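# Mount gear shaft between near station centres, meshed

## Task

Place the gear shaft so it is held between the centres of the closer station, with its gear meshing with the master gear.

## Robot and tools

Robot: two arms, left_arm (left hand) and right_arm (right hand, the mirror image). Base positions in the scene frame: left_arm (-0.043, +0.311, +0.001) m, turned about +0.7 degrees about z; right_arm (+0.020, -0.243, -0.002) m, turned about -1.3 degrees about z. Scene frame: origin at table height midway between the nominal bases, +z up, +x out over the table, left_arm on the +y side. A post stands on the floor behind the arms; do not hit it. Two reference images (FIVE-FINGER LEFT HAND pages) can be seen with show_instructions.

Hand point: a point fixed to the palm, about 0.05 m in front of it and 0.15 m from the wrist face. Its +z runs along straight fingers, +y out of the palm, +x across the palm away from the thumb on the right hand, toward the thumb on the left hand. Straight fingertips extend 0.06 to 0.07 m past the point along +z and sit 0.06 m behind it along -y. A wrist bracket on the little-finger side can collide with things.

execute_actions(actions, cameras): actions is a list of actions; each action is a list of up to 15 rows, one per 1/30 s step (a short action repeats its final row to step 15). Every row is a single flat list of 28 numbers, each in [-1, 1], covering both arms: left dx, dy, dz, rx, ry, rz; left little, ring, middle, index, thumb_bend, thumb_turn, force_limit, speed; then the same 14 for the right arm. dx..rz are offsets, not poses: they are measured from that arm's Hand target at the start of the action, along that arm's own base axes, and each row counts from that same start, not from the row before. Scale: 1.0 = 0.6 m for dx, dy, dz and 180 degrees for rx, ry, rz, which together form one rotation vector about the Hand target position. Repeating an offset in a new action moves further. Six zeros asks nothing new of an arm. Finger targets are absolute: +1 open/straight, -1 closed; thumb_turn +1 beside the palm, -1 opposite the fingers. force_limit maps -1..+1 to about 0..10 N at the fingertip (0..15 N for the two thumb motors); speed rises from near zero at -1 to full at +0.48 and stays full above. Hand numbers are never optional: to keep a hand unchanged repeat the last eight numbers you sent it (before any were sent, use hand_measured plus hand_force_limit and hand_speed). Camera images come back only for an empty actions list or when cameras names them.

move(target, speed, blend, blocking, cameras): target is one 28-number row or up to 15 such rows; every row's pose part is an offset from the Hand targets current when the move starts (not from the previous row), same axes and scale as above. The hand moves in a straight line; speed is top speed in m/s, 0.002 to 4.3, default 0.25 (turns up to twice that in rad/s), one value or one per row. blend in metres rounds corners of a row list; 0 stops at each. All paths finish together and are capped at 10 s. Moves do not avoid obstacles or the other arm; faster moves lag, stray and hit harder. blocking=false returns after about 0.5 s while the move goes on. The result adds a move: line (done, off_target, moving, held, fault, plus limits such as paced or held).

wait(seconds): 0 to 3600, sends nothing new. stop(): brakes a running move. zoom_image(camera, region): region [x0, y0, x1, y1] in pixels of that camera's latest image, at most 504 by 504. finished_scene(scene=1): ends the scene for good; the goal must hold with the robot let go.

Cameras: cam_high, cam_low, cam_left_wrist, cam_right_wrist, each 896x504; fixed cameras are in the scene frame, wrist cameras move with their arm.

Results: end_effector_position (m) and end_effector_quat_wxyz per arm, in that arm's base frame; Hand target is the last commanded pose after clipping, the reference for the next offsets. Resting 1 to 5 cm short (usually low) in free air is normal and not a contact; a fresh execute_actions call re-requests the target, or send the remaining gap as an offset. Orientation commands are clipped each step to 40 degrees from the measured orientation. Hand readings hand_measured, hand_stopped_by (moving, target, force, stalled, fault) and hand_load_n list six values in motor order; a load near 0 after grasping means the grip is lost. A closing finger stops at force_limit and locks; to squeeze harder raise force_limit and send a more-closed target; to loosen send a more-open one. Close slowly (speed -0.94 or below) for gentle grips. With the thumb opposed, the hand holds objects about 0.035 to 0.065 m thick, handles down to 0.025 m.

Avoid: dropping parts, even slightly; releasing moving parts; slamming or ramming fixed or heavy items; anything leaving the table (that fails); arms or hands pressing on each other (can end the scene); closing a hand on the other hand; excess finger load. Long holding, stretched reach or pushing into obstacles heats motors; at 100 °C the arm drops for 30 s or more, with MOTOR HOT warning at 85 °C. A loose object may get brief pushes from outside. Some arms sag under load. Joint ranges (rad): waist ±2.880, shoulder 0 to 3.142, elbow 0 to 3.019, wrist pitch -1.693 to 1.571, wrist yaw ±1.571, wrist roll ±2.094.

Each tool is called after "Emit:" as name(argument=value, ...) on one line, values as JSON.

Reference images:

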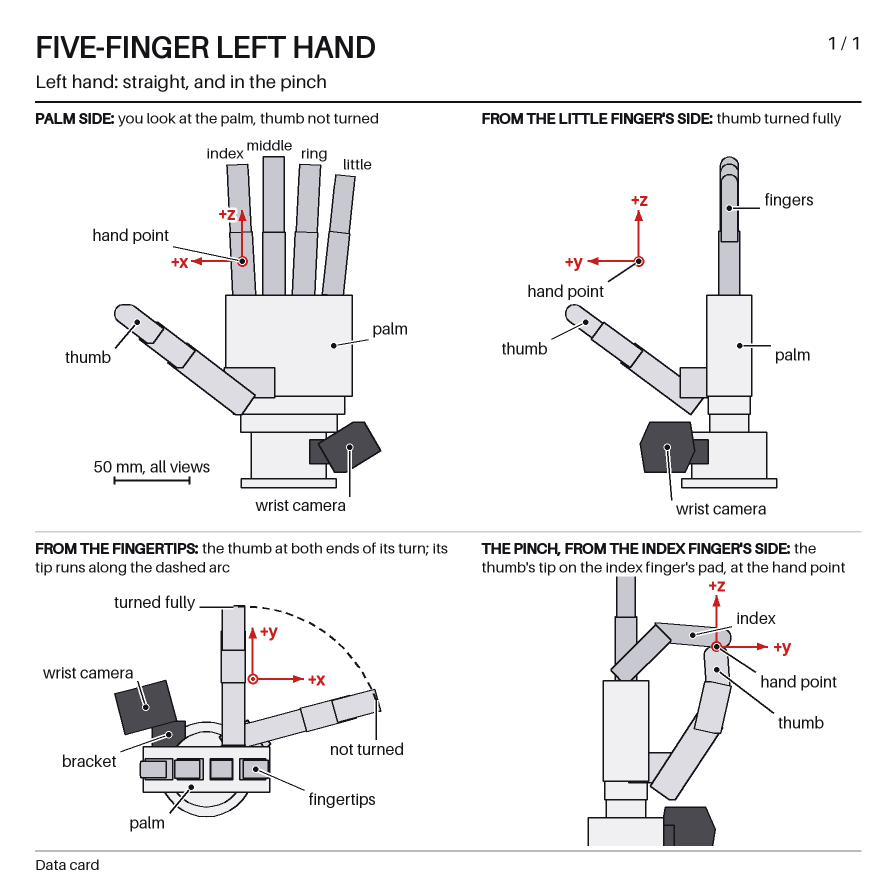

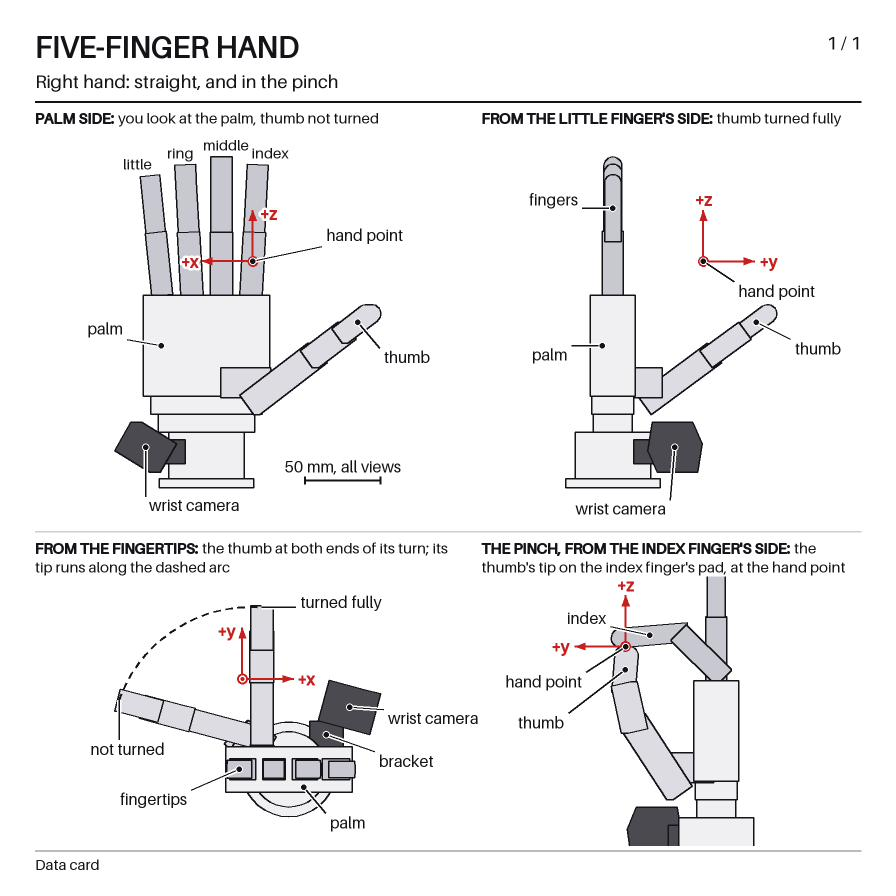

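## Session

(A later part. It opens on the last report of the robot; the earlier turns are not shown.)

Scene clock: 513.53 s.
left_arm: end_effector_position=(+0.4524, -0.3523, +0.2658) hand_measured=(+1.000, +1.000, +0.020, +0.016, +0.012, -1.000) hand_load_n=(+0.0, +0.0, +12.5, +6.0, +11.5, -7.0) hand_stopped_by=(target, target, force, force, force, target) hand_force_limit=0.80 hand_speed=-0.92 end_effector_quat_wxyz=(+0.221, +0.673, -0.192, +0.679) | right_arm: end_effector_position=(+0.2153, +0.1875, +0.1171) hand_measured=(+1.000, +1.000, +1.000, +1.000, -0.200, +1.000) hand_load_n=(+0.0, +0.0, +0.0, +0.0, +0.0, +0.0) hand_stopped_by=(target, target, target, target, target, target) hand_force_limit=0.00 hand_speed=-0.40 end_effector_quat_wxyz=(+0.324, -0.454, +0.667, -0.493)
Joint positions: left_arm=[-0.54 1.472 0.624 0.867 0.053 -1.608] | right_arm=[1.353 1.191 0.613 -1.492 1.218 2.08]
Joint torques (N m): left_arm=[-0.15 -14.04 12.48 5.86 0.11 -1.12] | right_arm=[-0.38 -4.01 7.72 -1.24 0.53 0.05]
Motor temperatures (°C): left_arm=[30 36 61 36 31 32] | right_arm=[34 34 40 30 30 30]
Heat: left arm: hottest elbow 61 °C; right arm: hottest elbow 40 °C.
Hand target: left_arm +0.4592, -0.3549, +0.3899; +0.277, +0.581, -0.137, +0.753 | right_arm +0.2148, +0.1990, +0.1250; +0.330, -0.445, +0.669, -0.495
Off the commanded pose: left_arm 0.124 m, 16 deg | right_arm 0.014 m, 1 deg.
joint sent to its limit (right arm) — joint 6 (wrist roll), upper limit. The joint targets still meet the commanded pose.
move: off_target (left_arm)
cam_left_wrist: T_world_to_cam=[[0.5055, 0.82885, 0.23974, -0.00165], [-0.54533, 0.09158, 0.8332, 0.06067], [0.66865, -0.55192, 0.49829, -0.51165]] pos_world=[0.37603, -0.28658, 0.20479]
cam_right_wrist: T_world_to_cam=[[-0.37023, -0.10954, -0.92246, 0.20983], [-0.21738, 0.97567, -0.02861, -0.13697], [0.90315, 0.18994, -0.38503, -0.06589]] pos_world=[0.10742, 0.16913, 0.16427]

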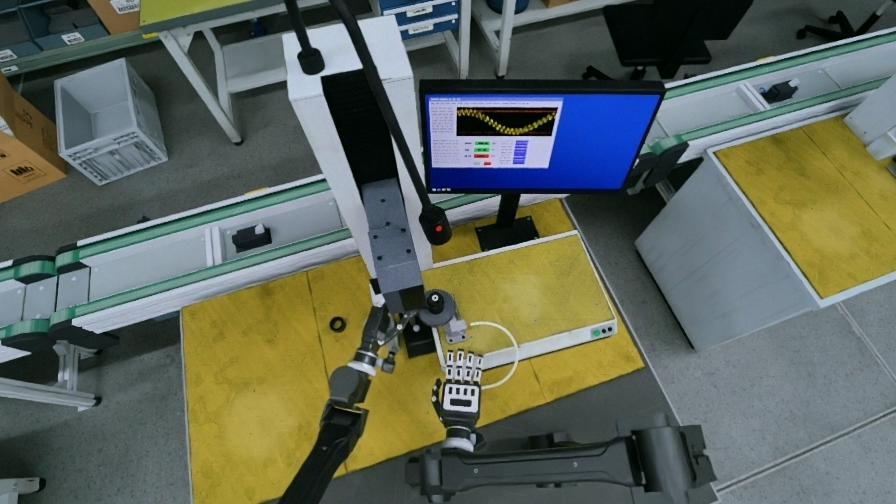

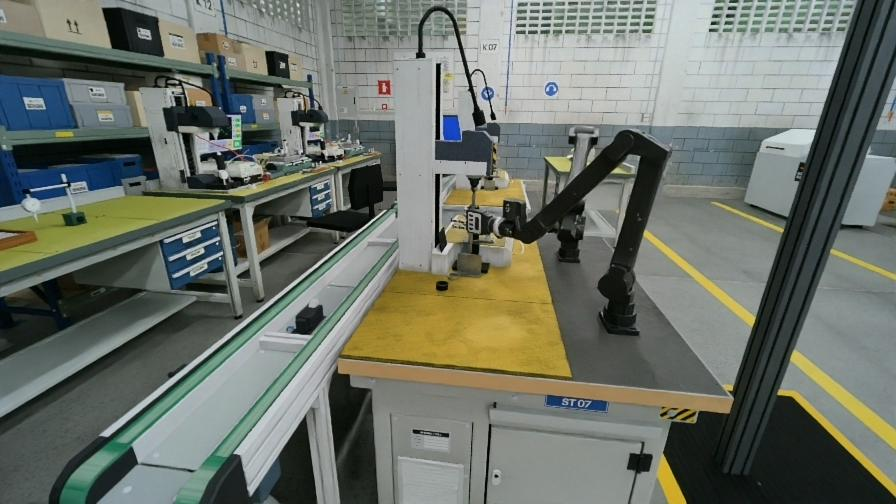

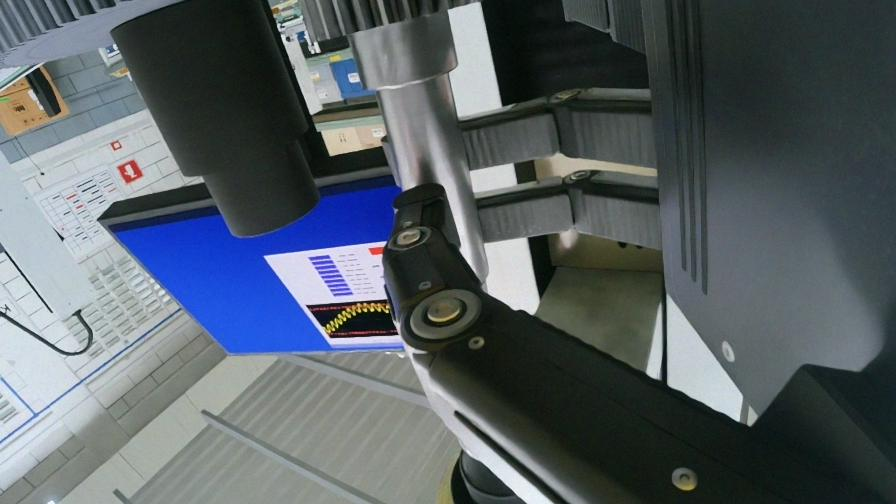

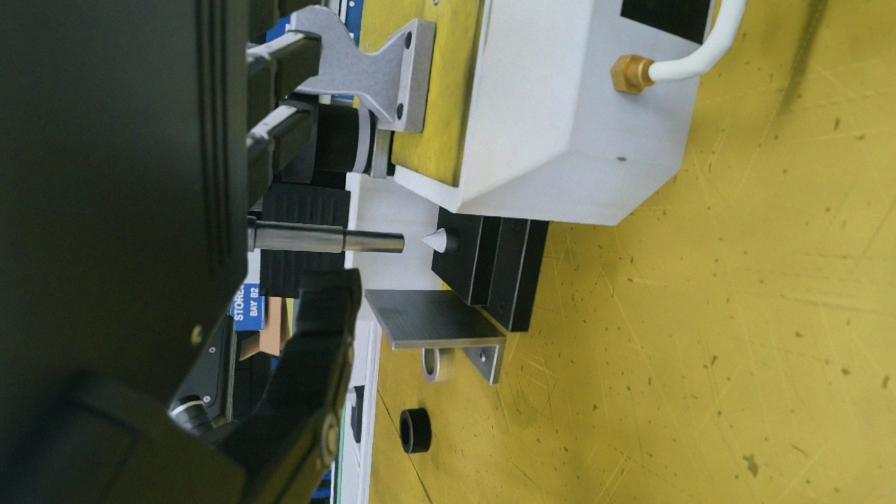

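Emit:
move(target=[0,-0.002,-0.02,0.006,0.009,0,1,1,-0.2,-0.2,-0.15,-1,0.8,-0.92,0,0,0,0,0,0,1,1,1,1,-0.2,1,0,-0.4], speed=0.04, cameras=["cam_low","cam_left_wrist","cam_right_wrist","cam_high"])

Emit:
zoom_image(camera="cam_low", region=[450, 175, 510, 265])

Emit:
zoom_image(camera="cam_right_wrist", region=[240, 190, 480, 300])

Emit:
zoom_image(camera="cam_high", region=[390, 290, 470, 350])

Scene clock: 516.60 s.
left_arm: end_effector_position=(+0.4524, -0.3523, +0.2656) hand_measured=(+1.000, +1.000, +0.020, +0.016, +0.012, -1.000) hand_load_n=(+0.0, +0.0, +12.5, +6.5, +11.5, -7.5) hand_stopped_by=(target, target, force, force, force, target) hand_force_limit=0.80 hand_speed=-0.92 end_effector_quat_wxyz=(+0.221, +0.673, -0.192, +0.679) | right_arm: end_effector_position=(+0.2153, +0.1875, +0.1171) hand_measured=(+1.000, +1.000, +1.000, +1.000, -0.200, +1.000) hand_load_n=(+0.0, +0.0, +0.0, +0.0, +0.0, -0.5) hand_stopped_by=(target, target, target, target, target, target) hand_force_limit=0.00 hand_speed=-0.40 end_effector_quat_wxyz=(+0.324, -0.454, +0.667, -0.493)
Joint positions: left_arm=[-0.54 1.472 0.624 0.867 0.053 -1.608] | right_arm=[1.353 1.191 0.613 -1.492 1.218 2.08]
Joint torques (N m): left_arm=[-0.38 -14.1 12.18 4.77 -0.03 -1.12] | right_arm=[-0.21 -4.25 7.76 -1.29 0.53 0.07]
Motor temperatures (°C): left_arm=[30 36 61 36 31 32] | right_arm=[34 34 40 30 30 30]
Heat: left arm: hottest elbow 61 °C; right arm: hottest elbow 40 °C.
Hand target: left_arm +0.4593, -0.3561, +0.3777; +0.274, +0.594, -0.140, +0.743 | right_arm +0.2148, +0.1990, +0.1250; +0.330, -0.445, +0.669, -0.495
Off the commanded pose: left_arm 0.113 m, 14 deg | right_arm 0.014 m, 1 deg.
joint sent to its limit (right arm) — joint 6 (wrist roll), upper limit. The joint targets still meet the commanded pose.
move: off_target (left_arm)
cam_left_wrist: T_world_to_cam=[[0.50557, 0.82881, 0.23972, -0.00166], [-0.54505, 0.09143, 0.8334, 0.06057], [0.66882, -0.552, 0.49797, -0.51162]] pos_world=[0.37603, -0.28658, 0.20469]
cam_right_wrist: T_world_to_cam=[[-0.37023, -0.10954, -0.92246, 0.20983], [-0.21738, 0.97567, -0.02861, -0.13697], [0.90315, 0.18994, -0.38503, -0.06589]] pos_world=[0.10742, 0.16913, 0.16427]

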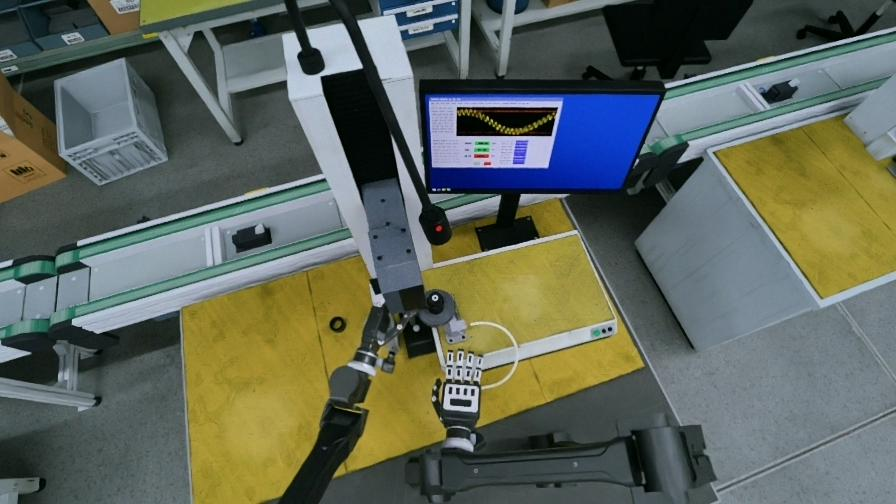

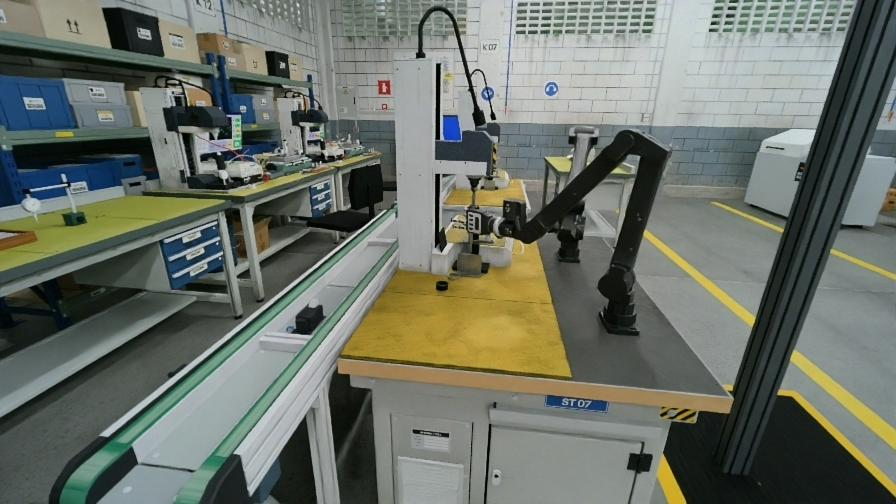

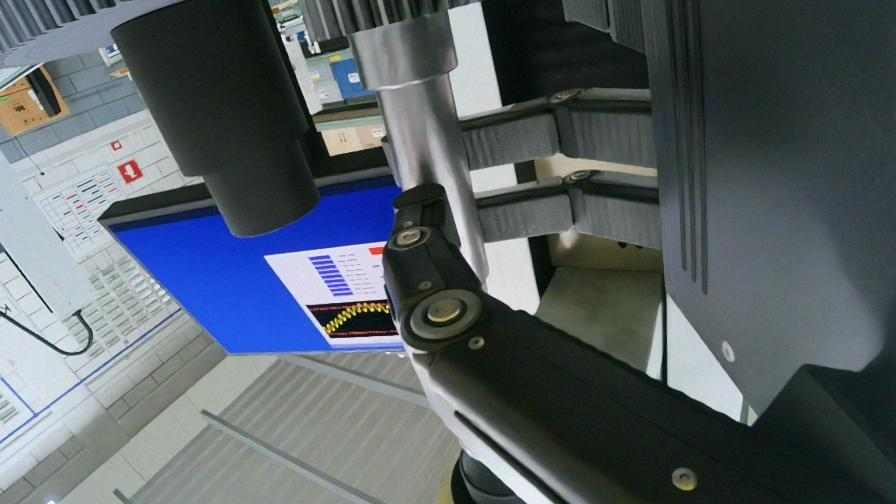

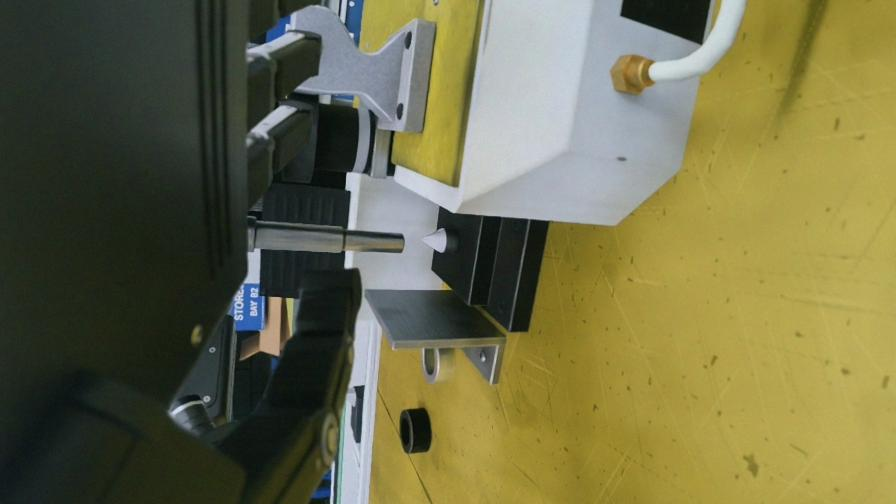

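Scaled by 5.600.

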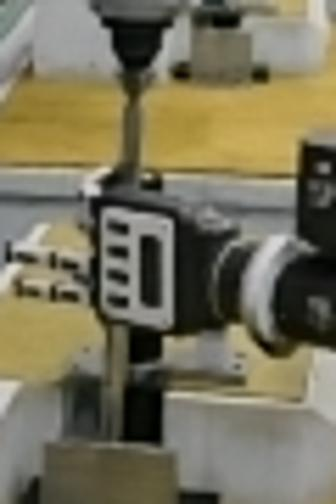

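Scaled by 2.100.

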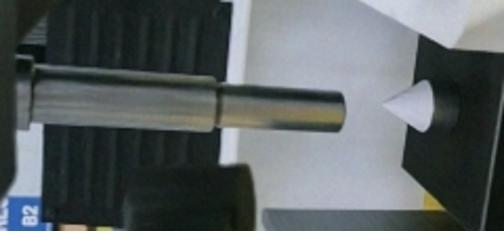

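Scaled by 6.300.

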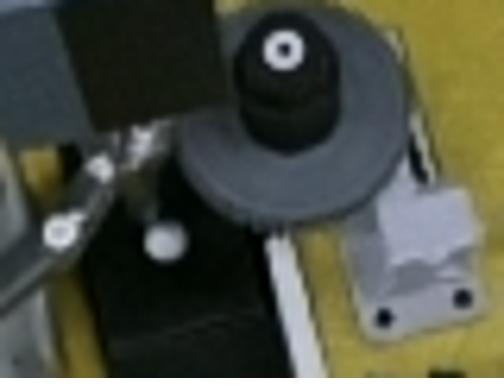

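Emit:
move(target=[0,-0.002,-0.025,0.003,0.005,0,1,1,-0.2,-0.2,-0.15,-1,0.8,-0.92,0,0,0,0,0,0,1,1,1,1,-0.2,1,0,-0.4], speed=0.03, cameras=["cam_low","cam_right_wrist"])

Emit:
zoom_image(camera="cam_low", region=[450, 175, 510, 265])

Emit:
zoom_image(camera="cam_right_wrist", region=[240, 190, 480, 300])

Scene clock: 519.50 s.
left_arm: end_effector_position=(+0.4526, -0.3524, +0.2580) hand_measured=(+1.000, +1.000, +0.020, +0.016, +0.012, -1.000) hand_load_n=(+0.0, +0.0, +13.5, +4.0, +11.5, -8.0) hand_stopped_by=(target, target, force, force, force, target) hand_force_limit=0.80 hand_speed=-0.92 end_effector_quat_wxyz=(+0.220, +0.678, -0.194, +0.674) | right_arm: end_effector_position=(+0.2153, +0.1875, +0.1171) hand_measured=(+1.000, +1.000, +1.000, +1.000, -0.200, +1.000) hand_load_n=(+0.0, +0.0, +0.0, +0.0, +0.0, +0.0) hand_stopped_by=(target, target, target, target, target, target) hand_force_limit=0.00 hand_speed=-0.40 end_effector_quat_wxyz=(+0.324, -0.454, +0.667, -0.493)
Joint positions: left_arm=[-0.54 1.482 0.62 0.867 0.053 -1.608] | right_arm=[1.353 1.191 0.613 -1.492 1.218 2.08]
Joint torques (N m): left_arm=[-0.67 -13.04 11.52 5.39 -0.04 -1.11] | right_arm=[-0.21 -3.96 7.73 -1.26 0.53 0.05]
Motor temperatures (°C): left_arm=[30 36 61 36 31 32] | right_arm=[34 34 40 30 30 30]
Heat: left arm: hottest elbow 61 °C; right arm: hottest elbow 40 °C.
Hand target: left_arm +0.4592, -0.3573, +0.3629; +0.272, +0.601, -0.142, +0.738 | right_arm +0.2148, +0.1990, +0.1250; +0.330, -0.445, +0.669, -0.495
Off the commanded pose: left_arm 0.105 m, 14 deg | right_arm 0.014 m, 1 deg.
joint sent to its limit (right arm) — joint 6 (wrist roll), upper limit. The joint targets still meet the commanded pose.
move: off_target (left_arm)
cam_right_wrist: T_world_to_cam=[[-0.37023, -0.10954, -0.92246, 0.20983], [-0.21738, 0.97567, -0.02861, -0.13697], [0.90315, 0.18994, -0.38503, -0.06589]] pos_world=[0.10742, 0.16913, 0.16427]

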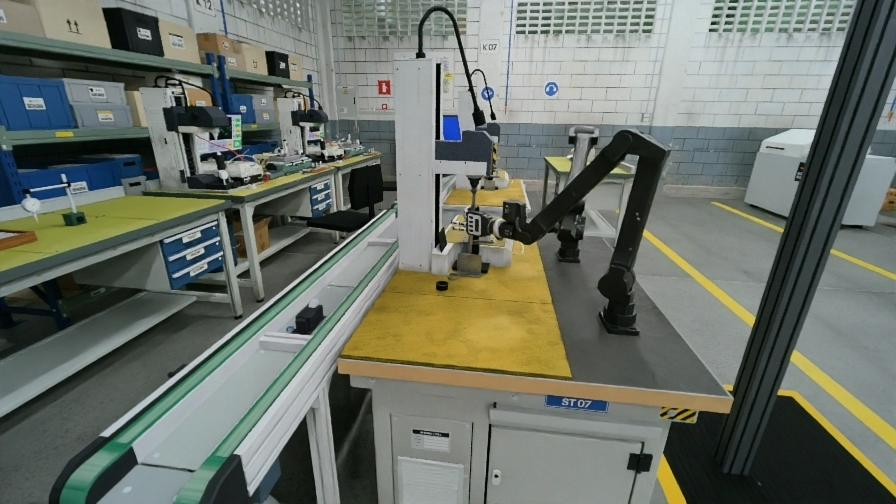

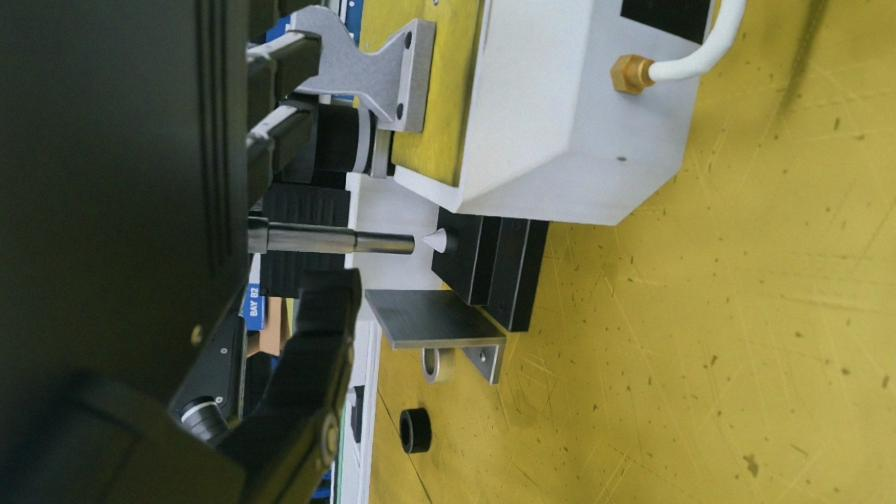

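Scaled by 5.600.

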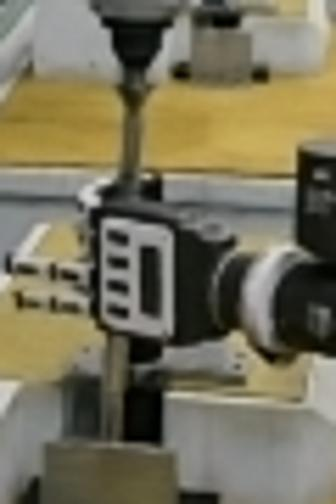

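Scaled by 2.100.

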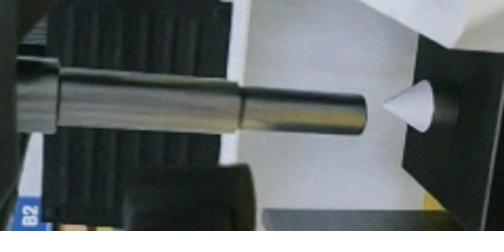

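Emit:
move(target=[0,-0.004,0,-0.014,0,0,1,1,-0.2,-0.2,-0.15,-1,0.8,-0.92,0,0,0,0,0,0,1,1,1,1,-0.2,1,0,-0.4], speed=0.03, cameras=["cam_low","cam_right_wrist","cam_left_wrist","cam_high"])

Emit:
zoom_image(camera="cam_low", region=[450, 175, 510, 265])

Emit:
zoom_image(camera="cam_right_wrist", region=[240, 190, 480, 300])

Emit:
zoom_image(camera="cam_high", region=[390, 290, 470, 350])

Emit:
zoom_image(camera="cam_left_wrist", region=[240, 0, 500, 160])

Scene clock: 526.43 s.
left_arm: end_effector_position=(+0.4535, -0.3523, +0.2551) hand_measured=(+1.000, +1.000, +0.020, +0.016, +0.012, -1.000) hand_load_n=(+0.0, +0.0, +13.5, +3.5, +11.5, -8.5) hand_stopped_by=(target, target, force, force, force, target) hand_force_limit=0.80 hand_speed=-0.92 end_effector_quat_wxyz=(+0.222, +0.677, -0.186, +0.677) | right_arm: end_effector_position=(+0.2153, +0.1875, +0.1171) hand_measured=(+1.000, +1.000, +1.000, +1.000, -0.200, +1.000) hand_load_n=(+0.0, -0.5, +0.0, +0.0, +0.0, +0.0) hand_stopped_by=(target, target, target, target, target, target) hand_force_limit=0.00 hand_speed=-0.40 end_effector_quat_wxyz=(+0.324, -0.454, +0.667, -0.493)
Joint positions: left_arm=[-0.544 1.5 0.616 0.899 0.041 -1.62] | right_arm=[1.353 1.191 0.613 -1.492 1.218 2.08]
Joint torques (N m): left_arm=[-1.08 -12.81 11.56 6.06 -0.17 -1.35] | right_arm=[-0.5 -4.42 7.79 -1.35 0.53 0.04]
Motor temperatures (°C): left_arm=[30 36 59 36 31 32] | right_arm=[34 34 40 30 30 30]
Heat: left arm: hottest elbow 59 °C; right arm: hottest elbow 40 °C.
Hand target: left_arm +0.4593, -0.3597, +0.3627; +0.285, +0.595, -0.125, +0.741 | right_arm +0.2148, +0.1990, +0.1250; +0.330, -0.445, +0.669, -0.495
Off the commanded pose: left_arm 0.108 m, 16 deg | right_arm 0.014 m, 1 deg.
joint sent to its limit (right arm) — joint 6 (wrist roll), upper limit. The joint targets still meet the commanded pose.
move: off_target (left_arm)
cam_left_wrist: T_world_to_cam=[[0.50123, 0.83484, 0.22762, 0.00749], [-0.53689, 0.09374, 0.83843, 0.06582], [0.67862, -0.54245, 0.4952, -0.50744]] pos_world=[0.37594, -0.28768, 0.1944]
cam_right_wrist: T_world_to_cam=[[-0.37023, -0.10954, -0.92246, 0.20983], [-0.21738, 0.97567, -0.02861, -0.13697], [0.90315, 0.18994, -0.38503, -0.06589]] pos_world=[0.10742, 0.16913, 0.16427]

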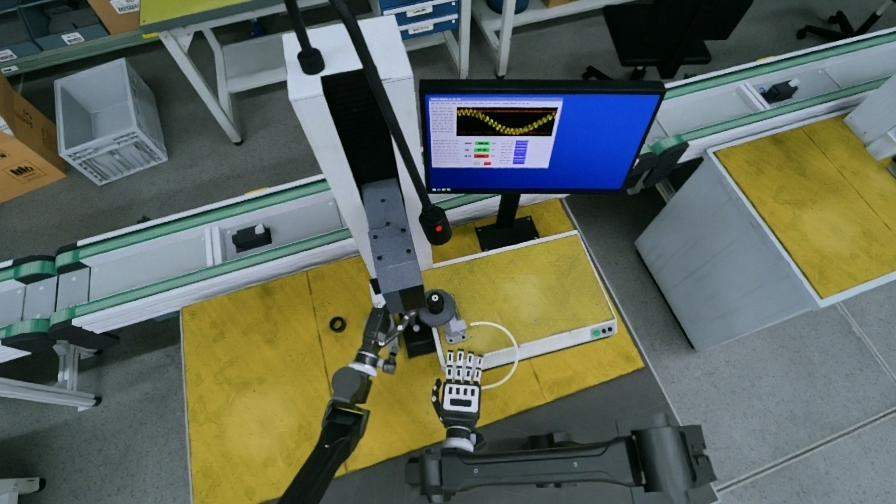

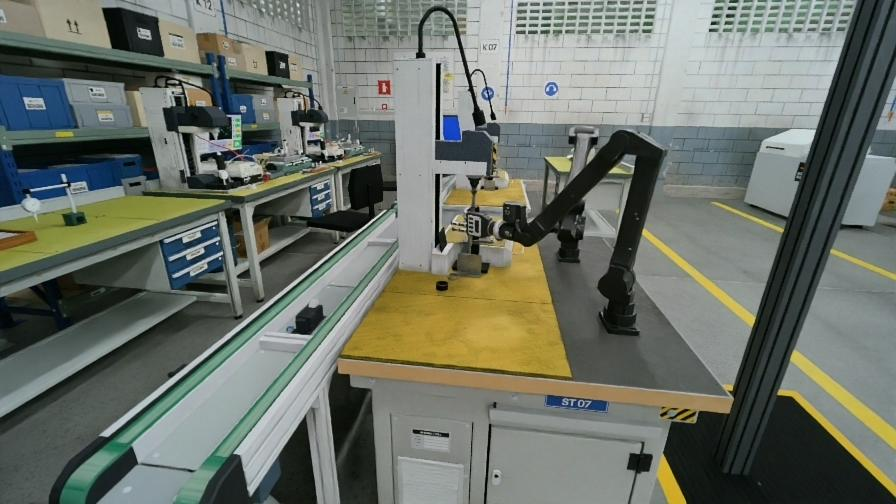

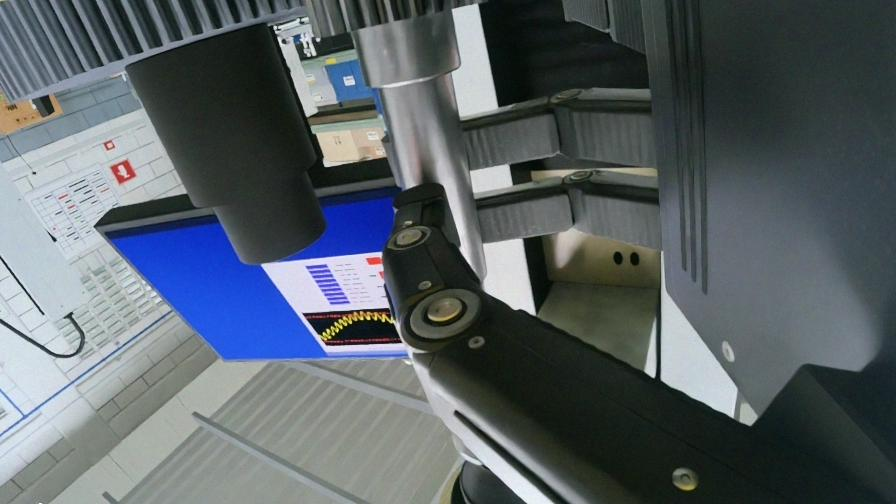

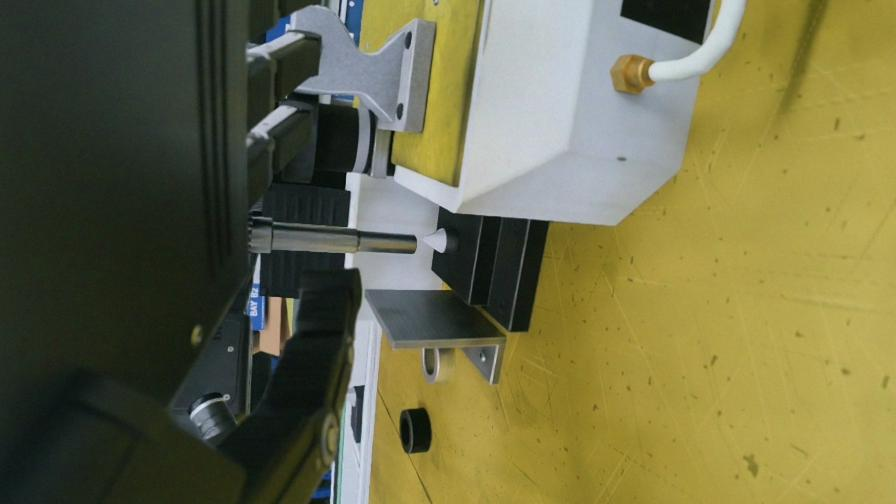

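Scaled by 5.600.

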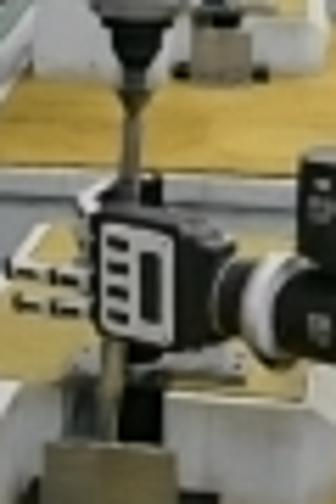

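Scaled by 2.100.

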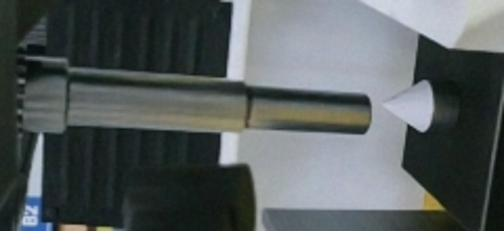

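Scaled by 6.300.

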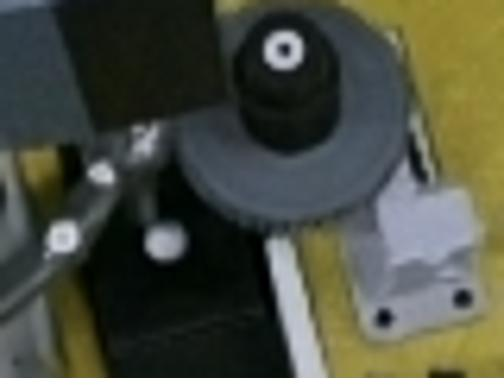

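Scaled by 1.938.

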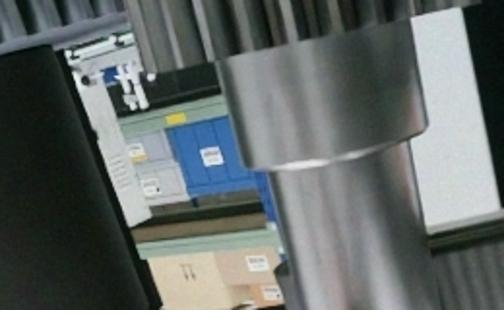

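Emit:
zoom_image(camera="cam_low", region=[455, 170, 495, 220])

Emit:
zoom_image(camera="cam_right_wrist", region=[360, 200, 460, 280])

Scaled by 10.080.

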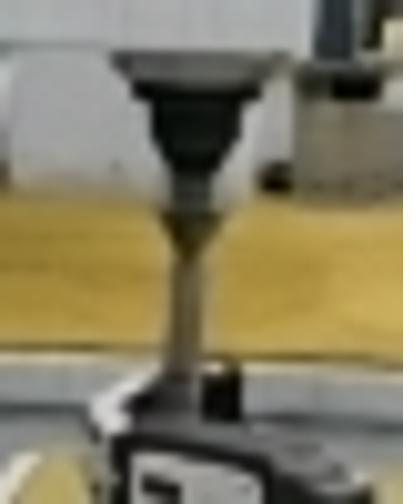

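Scaled by 5.040.

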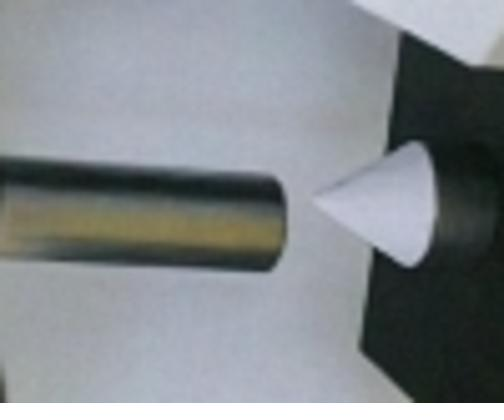

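Emit:
zoom_image(camera="cam_high", region=[400, 305, 430, 340])

Scaled by 14.400.

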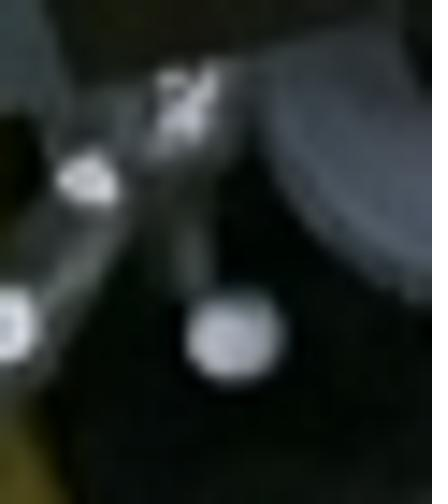

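Emit:
move(target=[0,0,0,0,0,0.02,1,1,-0.2,-0.2,-0.15,-1,0.8,-0.92,0,0,0,0,0,0,1,1,1,1,-0.2,1,0,-0.4], speed=0.03, cameras=["cam_low","cam_right_wrist","cam_left_wrist","cam_high"])

Emit:
zoom_image(camera="cam_right_wrist", region=[360, 200, 460, 280])

Emit:
zoom_image(camera="cam_low", region=[450, 175, 510, 265])

Scene clock: 546.43 s.
left_arm: end_effector_position=(+0.4543, -0.3528, +0.2539) hand_measured=(+1.000, +1.000, +0.020, +0.016, +0.012, -1.000) hand_load_n=(+0.0, +0.0, +15.0, +2.0, +11.5, -9.5) hand_stopped_by=(target, target, force, force, force, target) hand_force_limit=0.80 hand_speed=-0.92 end_effector_quat_wxyz=(+0.202, +0.682, -0.164, +0.684) | right_arm: end_effector_position=(+0.2153, +0.1875, +0.1171) hand_measured=(+1.000, +1.000, +1.000, +1.000, -0.200, +1.000) hand_load_n=(+0.0, +0.0, +0.0, +0.0, +0.0, -0.5) hand_stopped_by=(target, target, target, target, target, target) hand_force_limit=0.00 hand_speed=-0.40 end_effector_quat_wxyz=(+0.324, -0.454, +0.667, -0.493)
Joint positions: left_arm=[-0.576 1.5 0.608 0.91 -0.053 -1.622] | right_arm=[1.353 1.191 0.613 -1.492 1.218 2.08]
Joint torques (N m): left_arm=[-0.62 -13.1 11.51 5.79 -0.17 -1.08] | right_arm=[-0.44 -4.13 7.73 -1.25 0.53 0.05]
Motor temperatures (°C): left_arm=[30 36 57 37 31 32] | right_arm=[34 34 40 30 30 30]
Heat: left arm: hottest elbow 57 °C; right arm: hottest elbow 40 °C.
Hand target: left_arm +0.4591, -0.3598, +0.3627; +0.262, +0.599, -0.107, +0.749 | right_arm +0.2148, +0.1990, +0.1250; +0.330, -0.445, +0.669, -0.495
Off the commanded pose: left_arm 0.109 m, 15 deg | right_arm 0.014 m, 1 deg.
joint sent to its limit (right arm) — joint 6 (wrist roll), upper limit. The joint targets still meet the commanded pose.
move: off_target (left_arm)
cam_left_wrist: T_world_to_cam=[[0.44888, 0.86491, 0.22456, 0.04296], [-0.54201, 0.06374, 0.83795, 0.0591], [0.71044, -0.49785, 0.4974, -0.50696]] pos_world=[0.37292, -0.29332, 0.19299]
cam_right_wrist: T_world_to_cam=[[-0.37023, -0.10954, -0.92246, 0.20983], [-0.21738, 0.97567, -0.02861, -0.13697], [0.90315, 0.18994, -0.38503, -0.06589]] pos_world=[0.10742, 0.16913, 0.16427]

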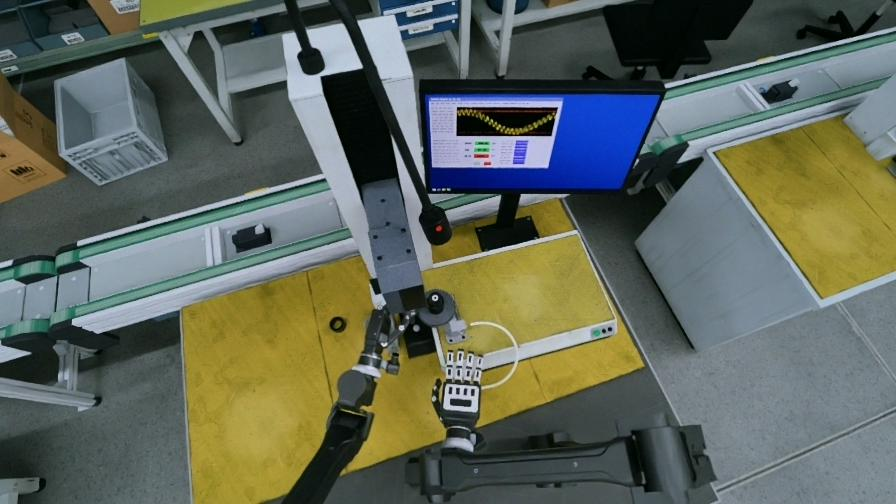

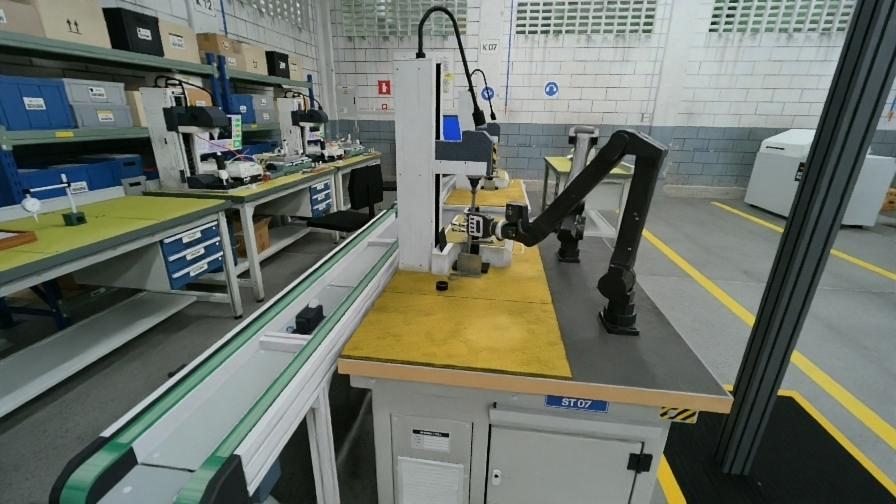

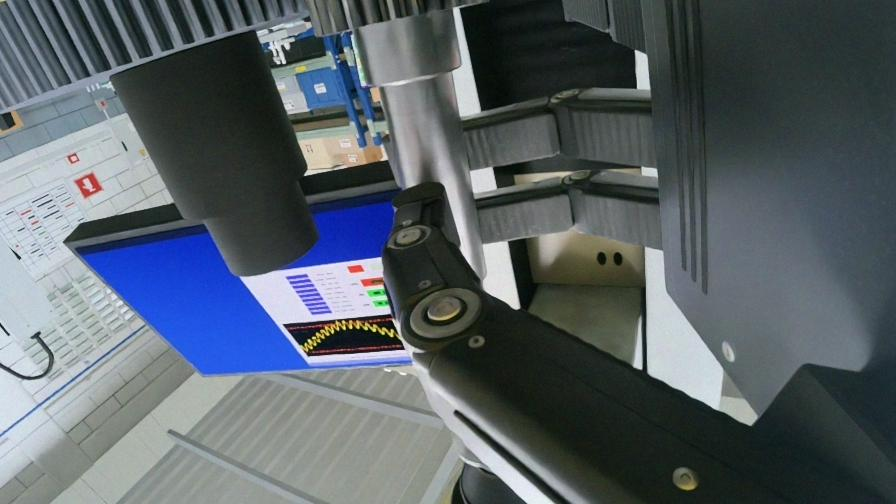

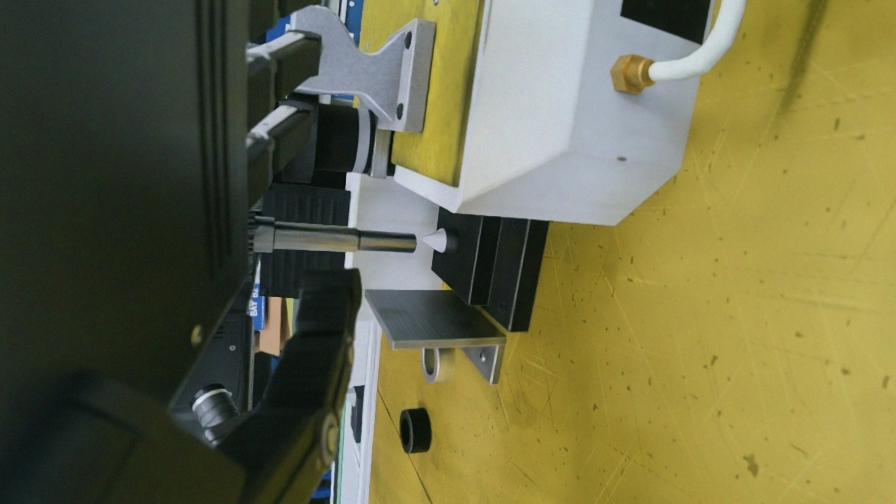

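Scaled by 5.040.

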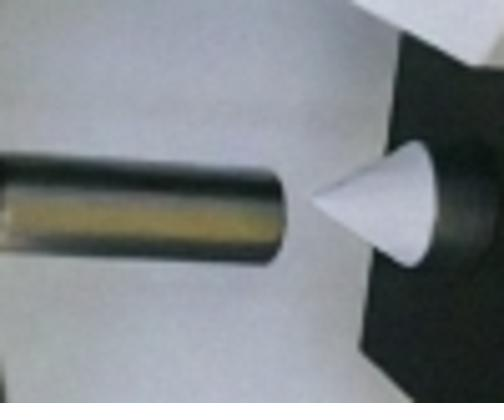

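Scaled by 5.600.

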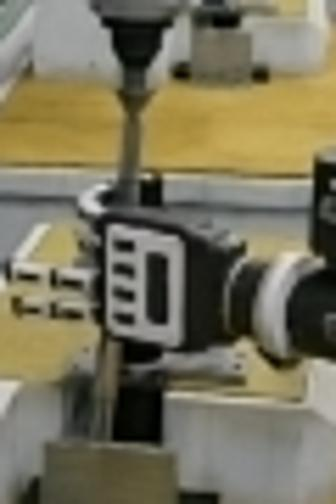

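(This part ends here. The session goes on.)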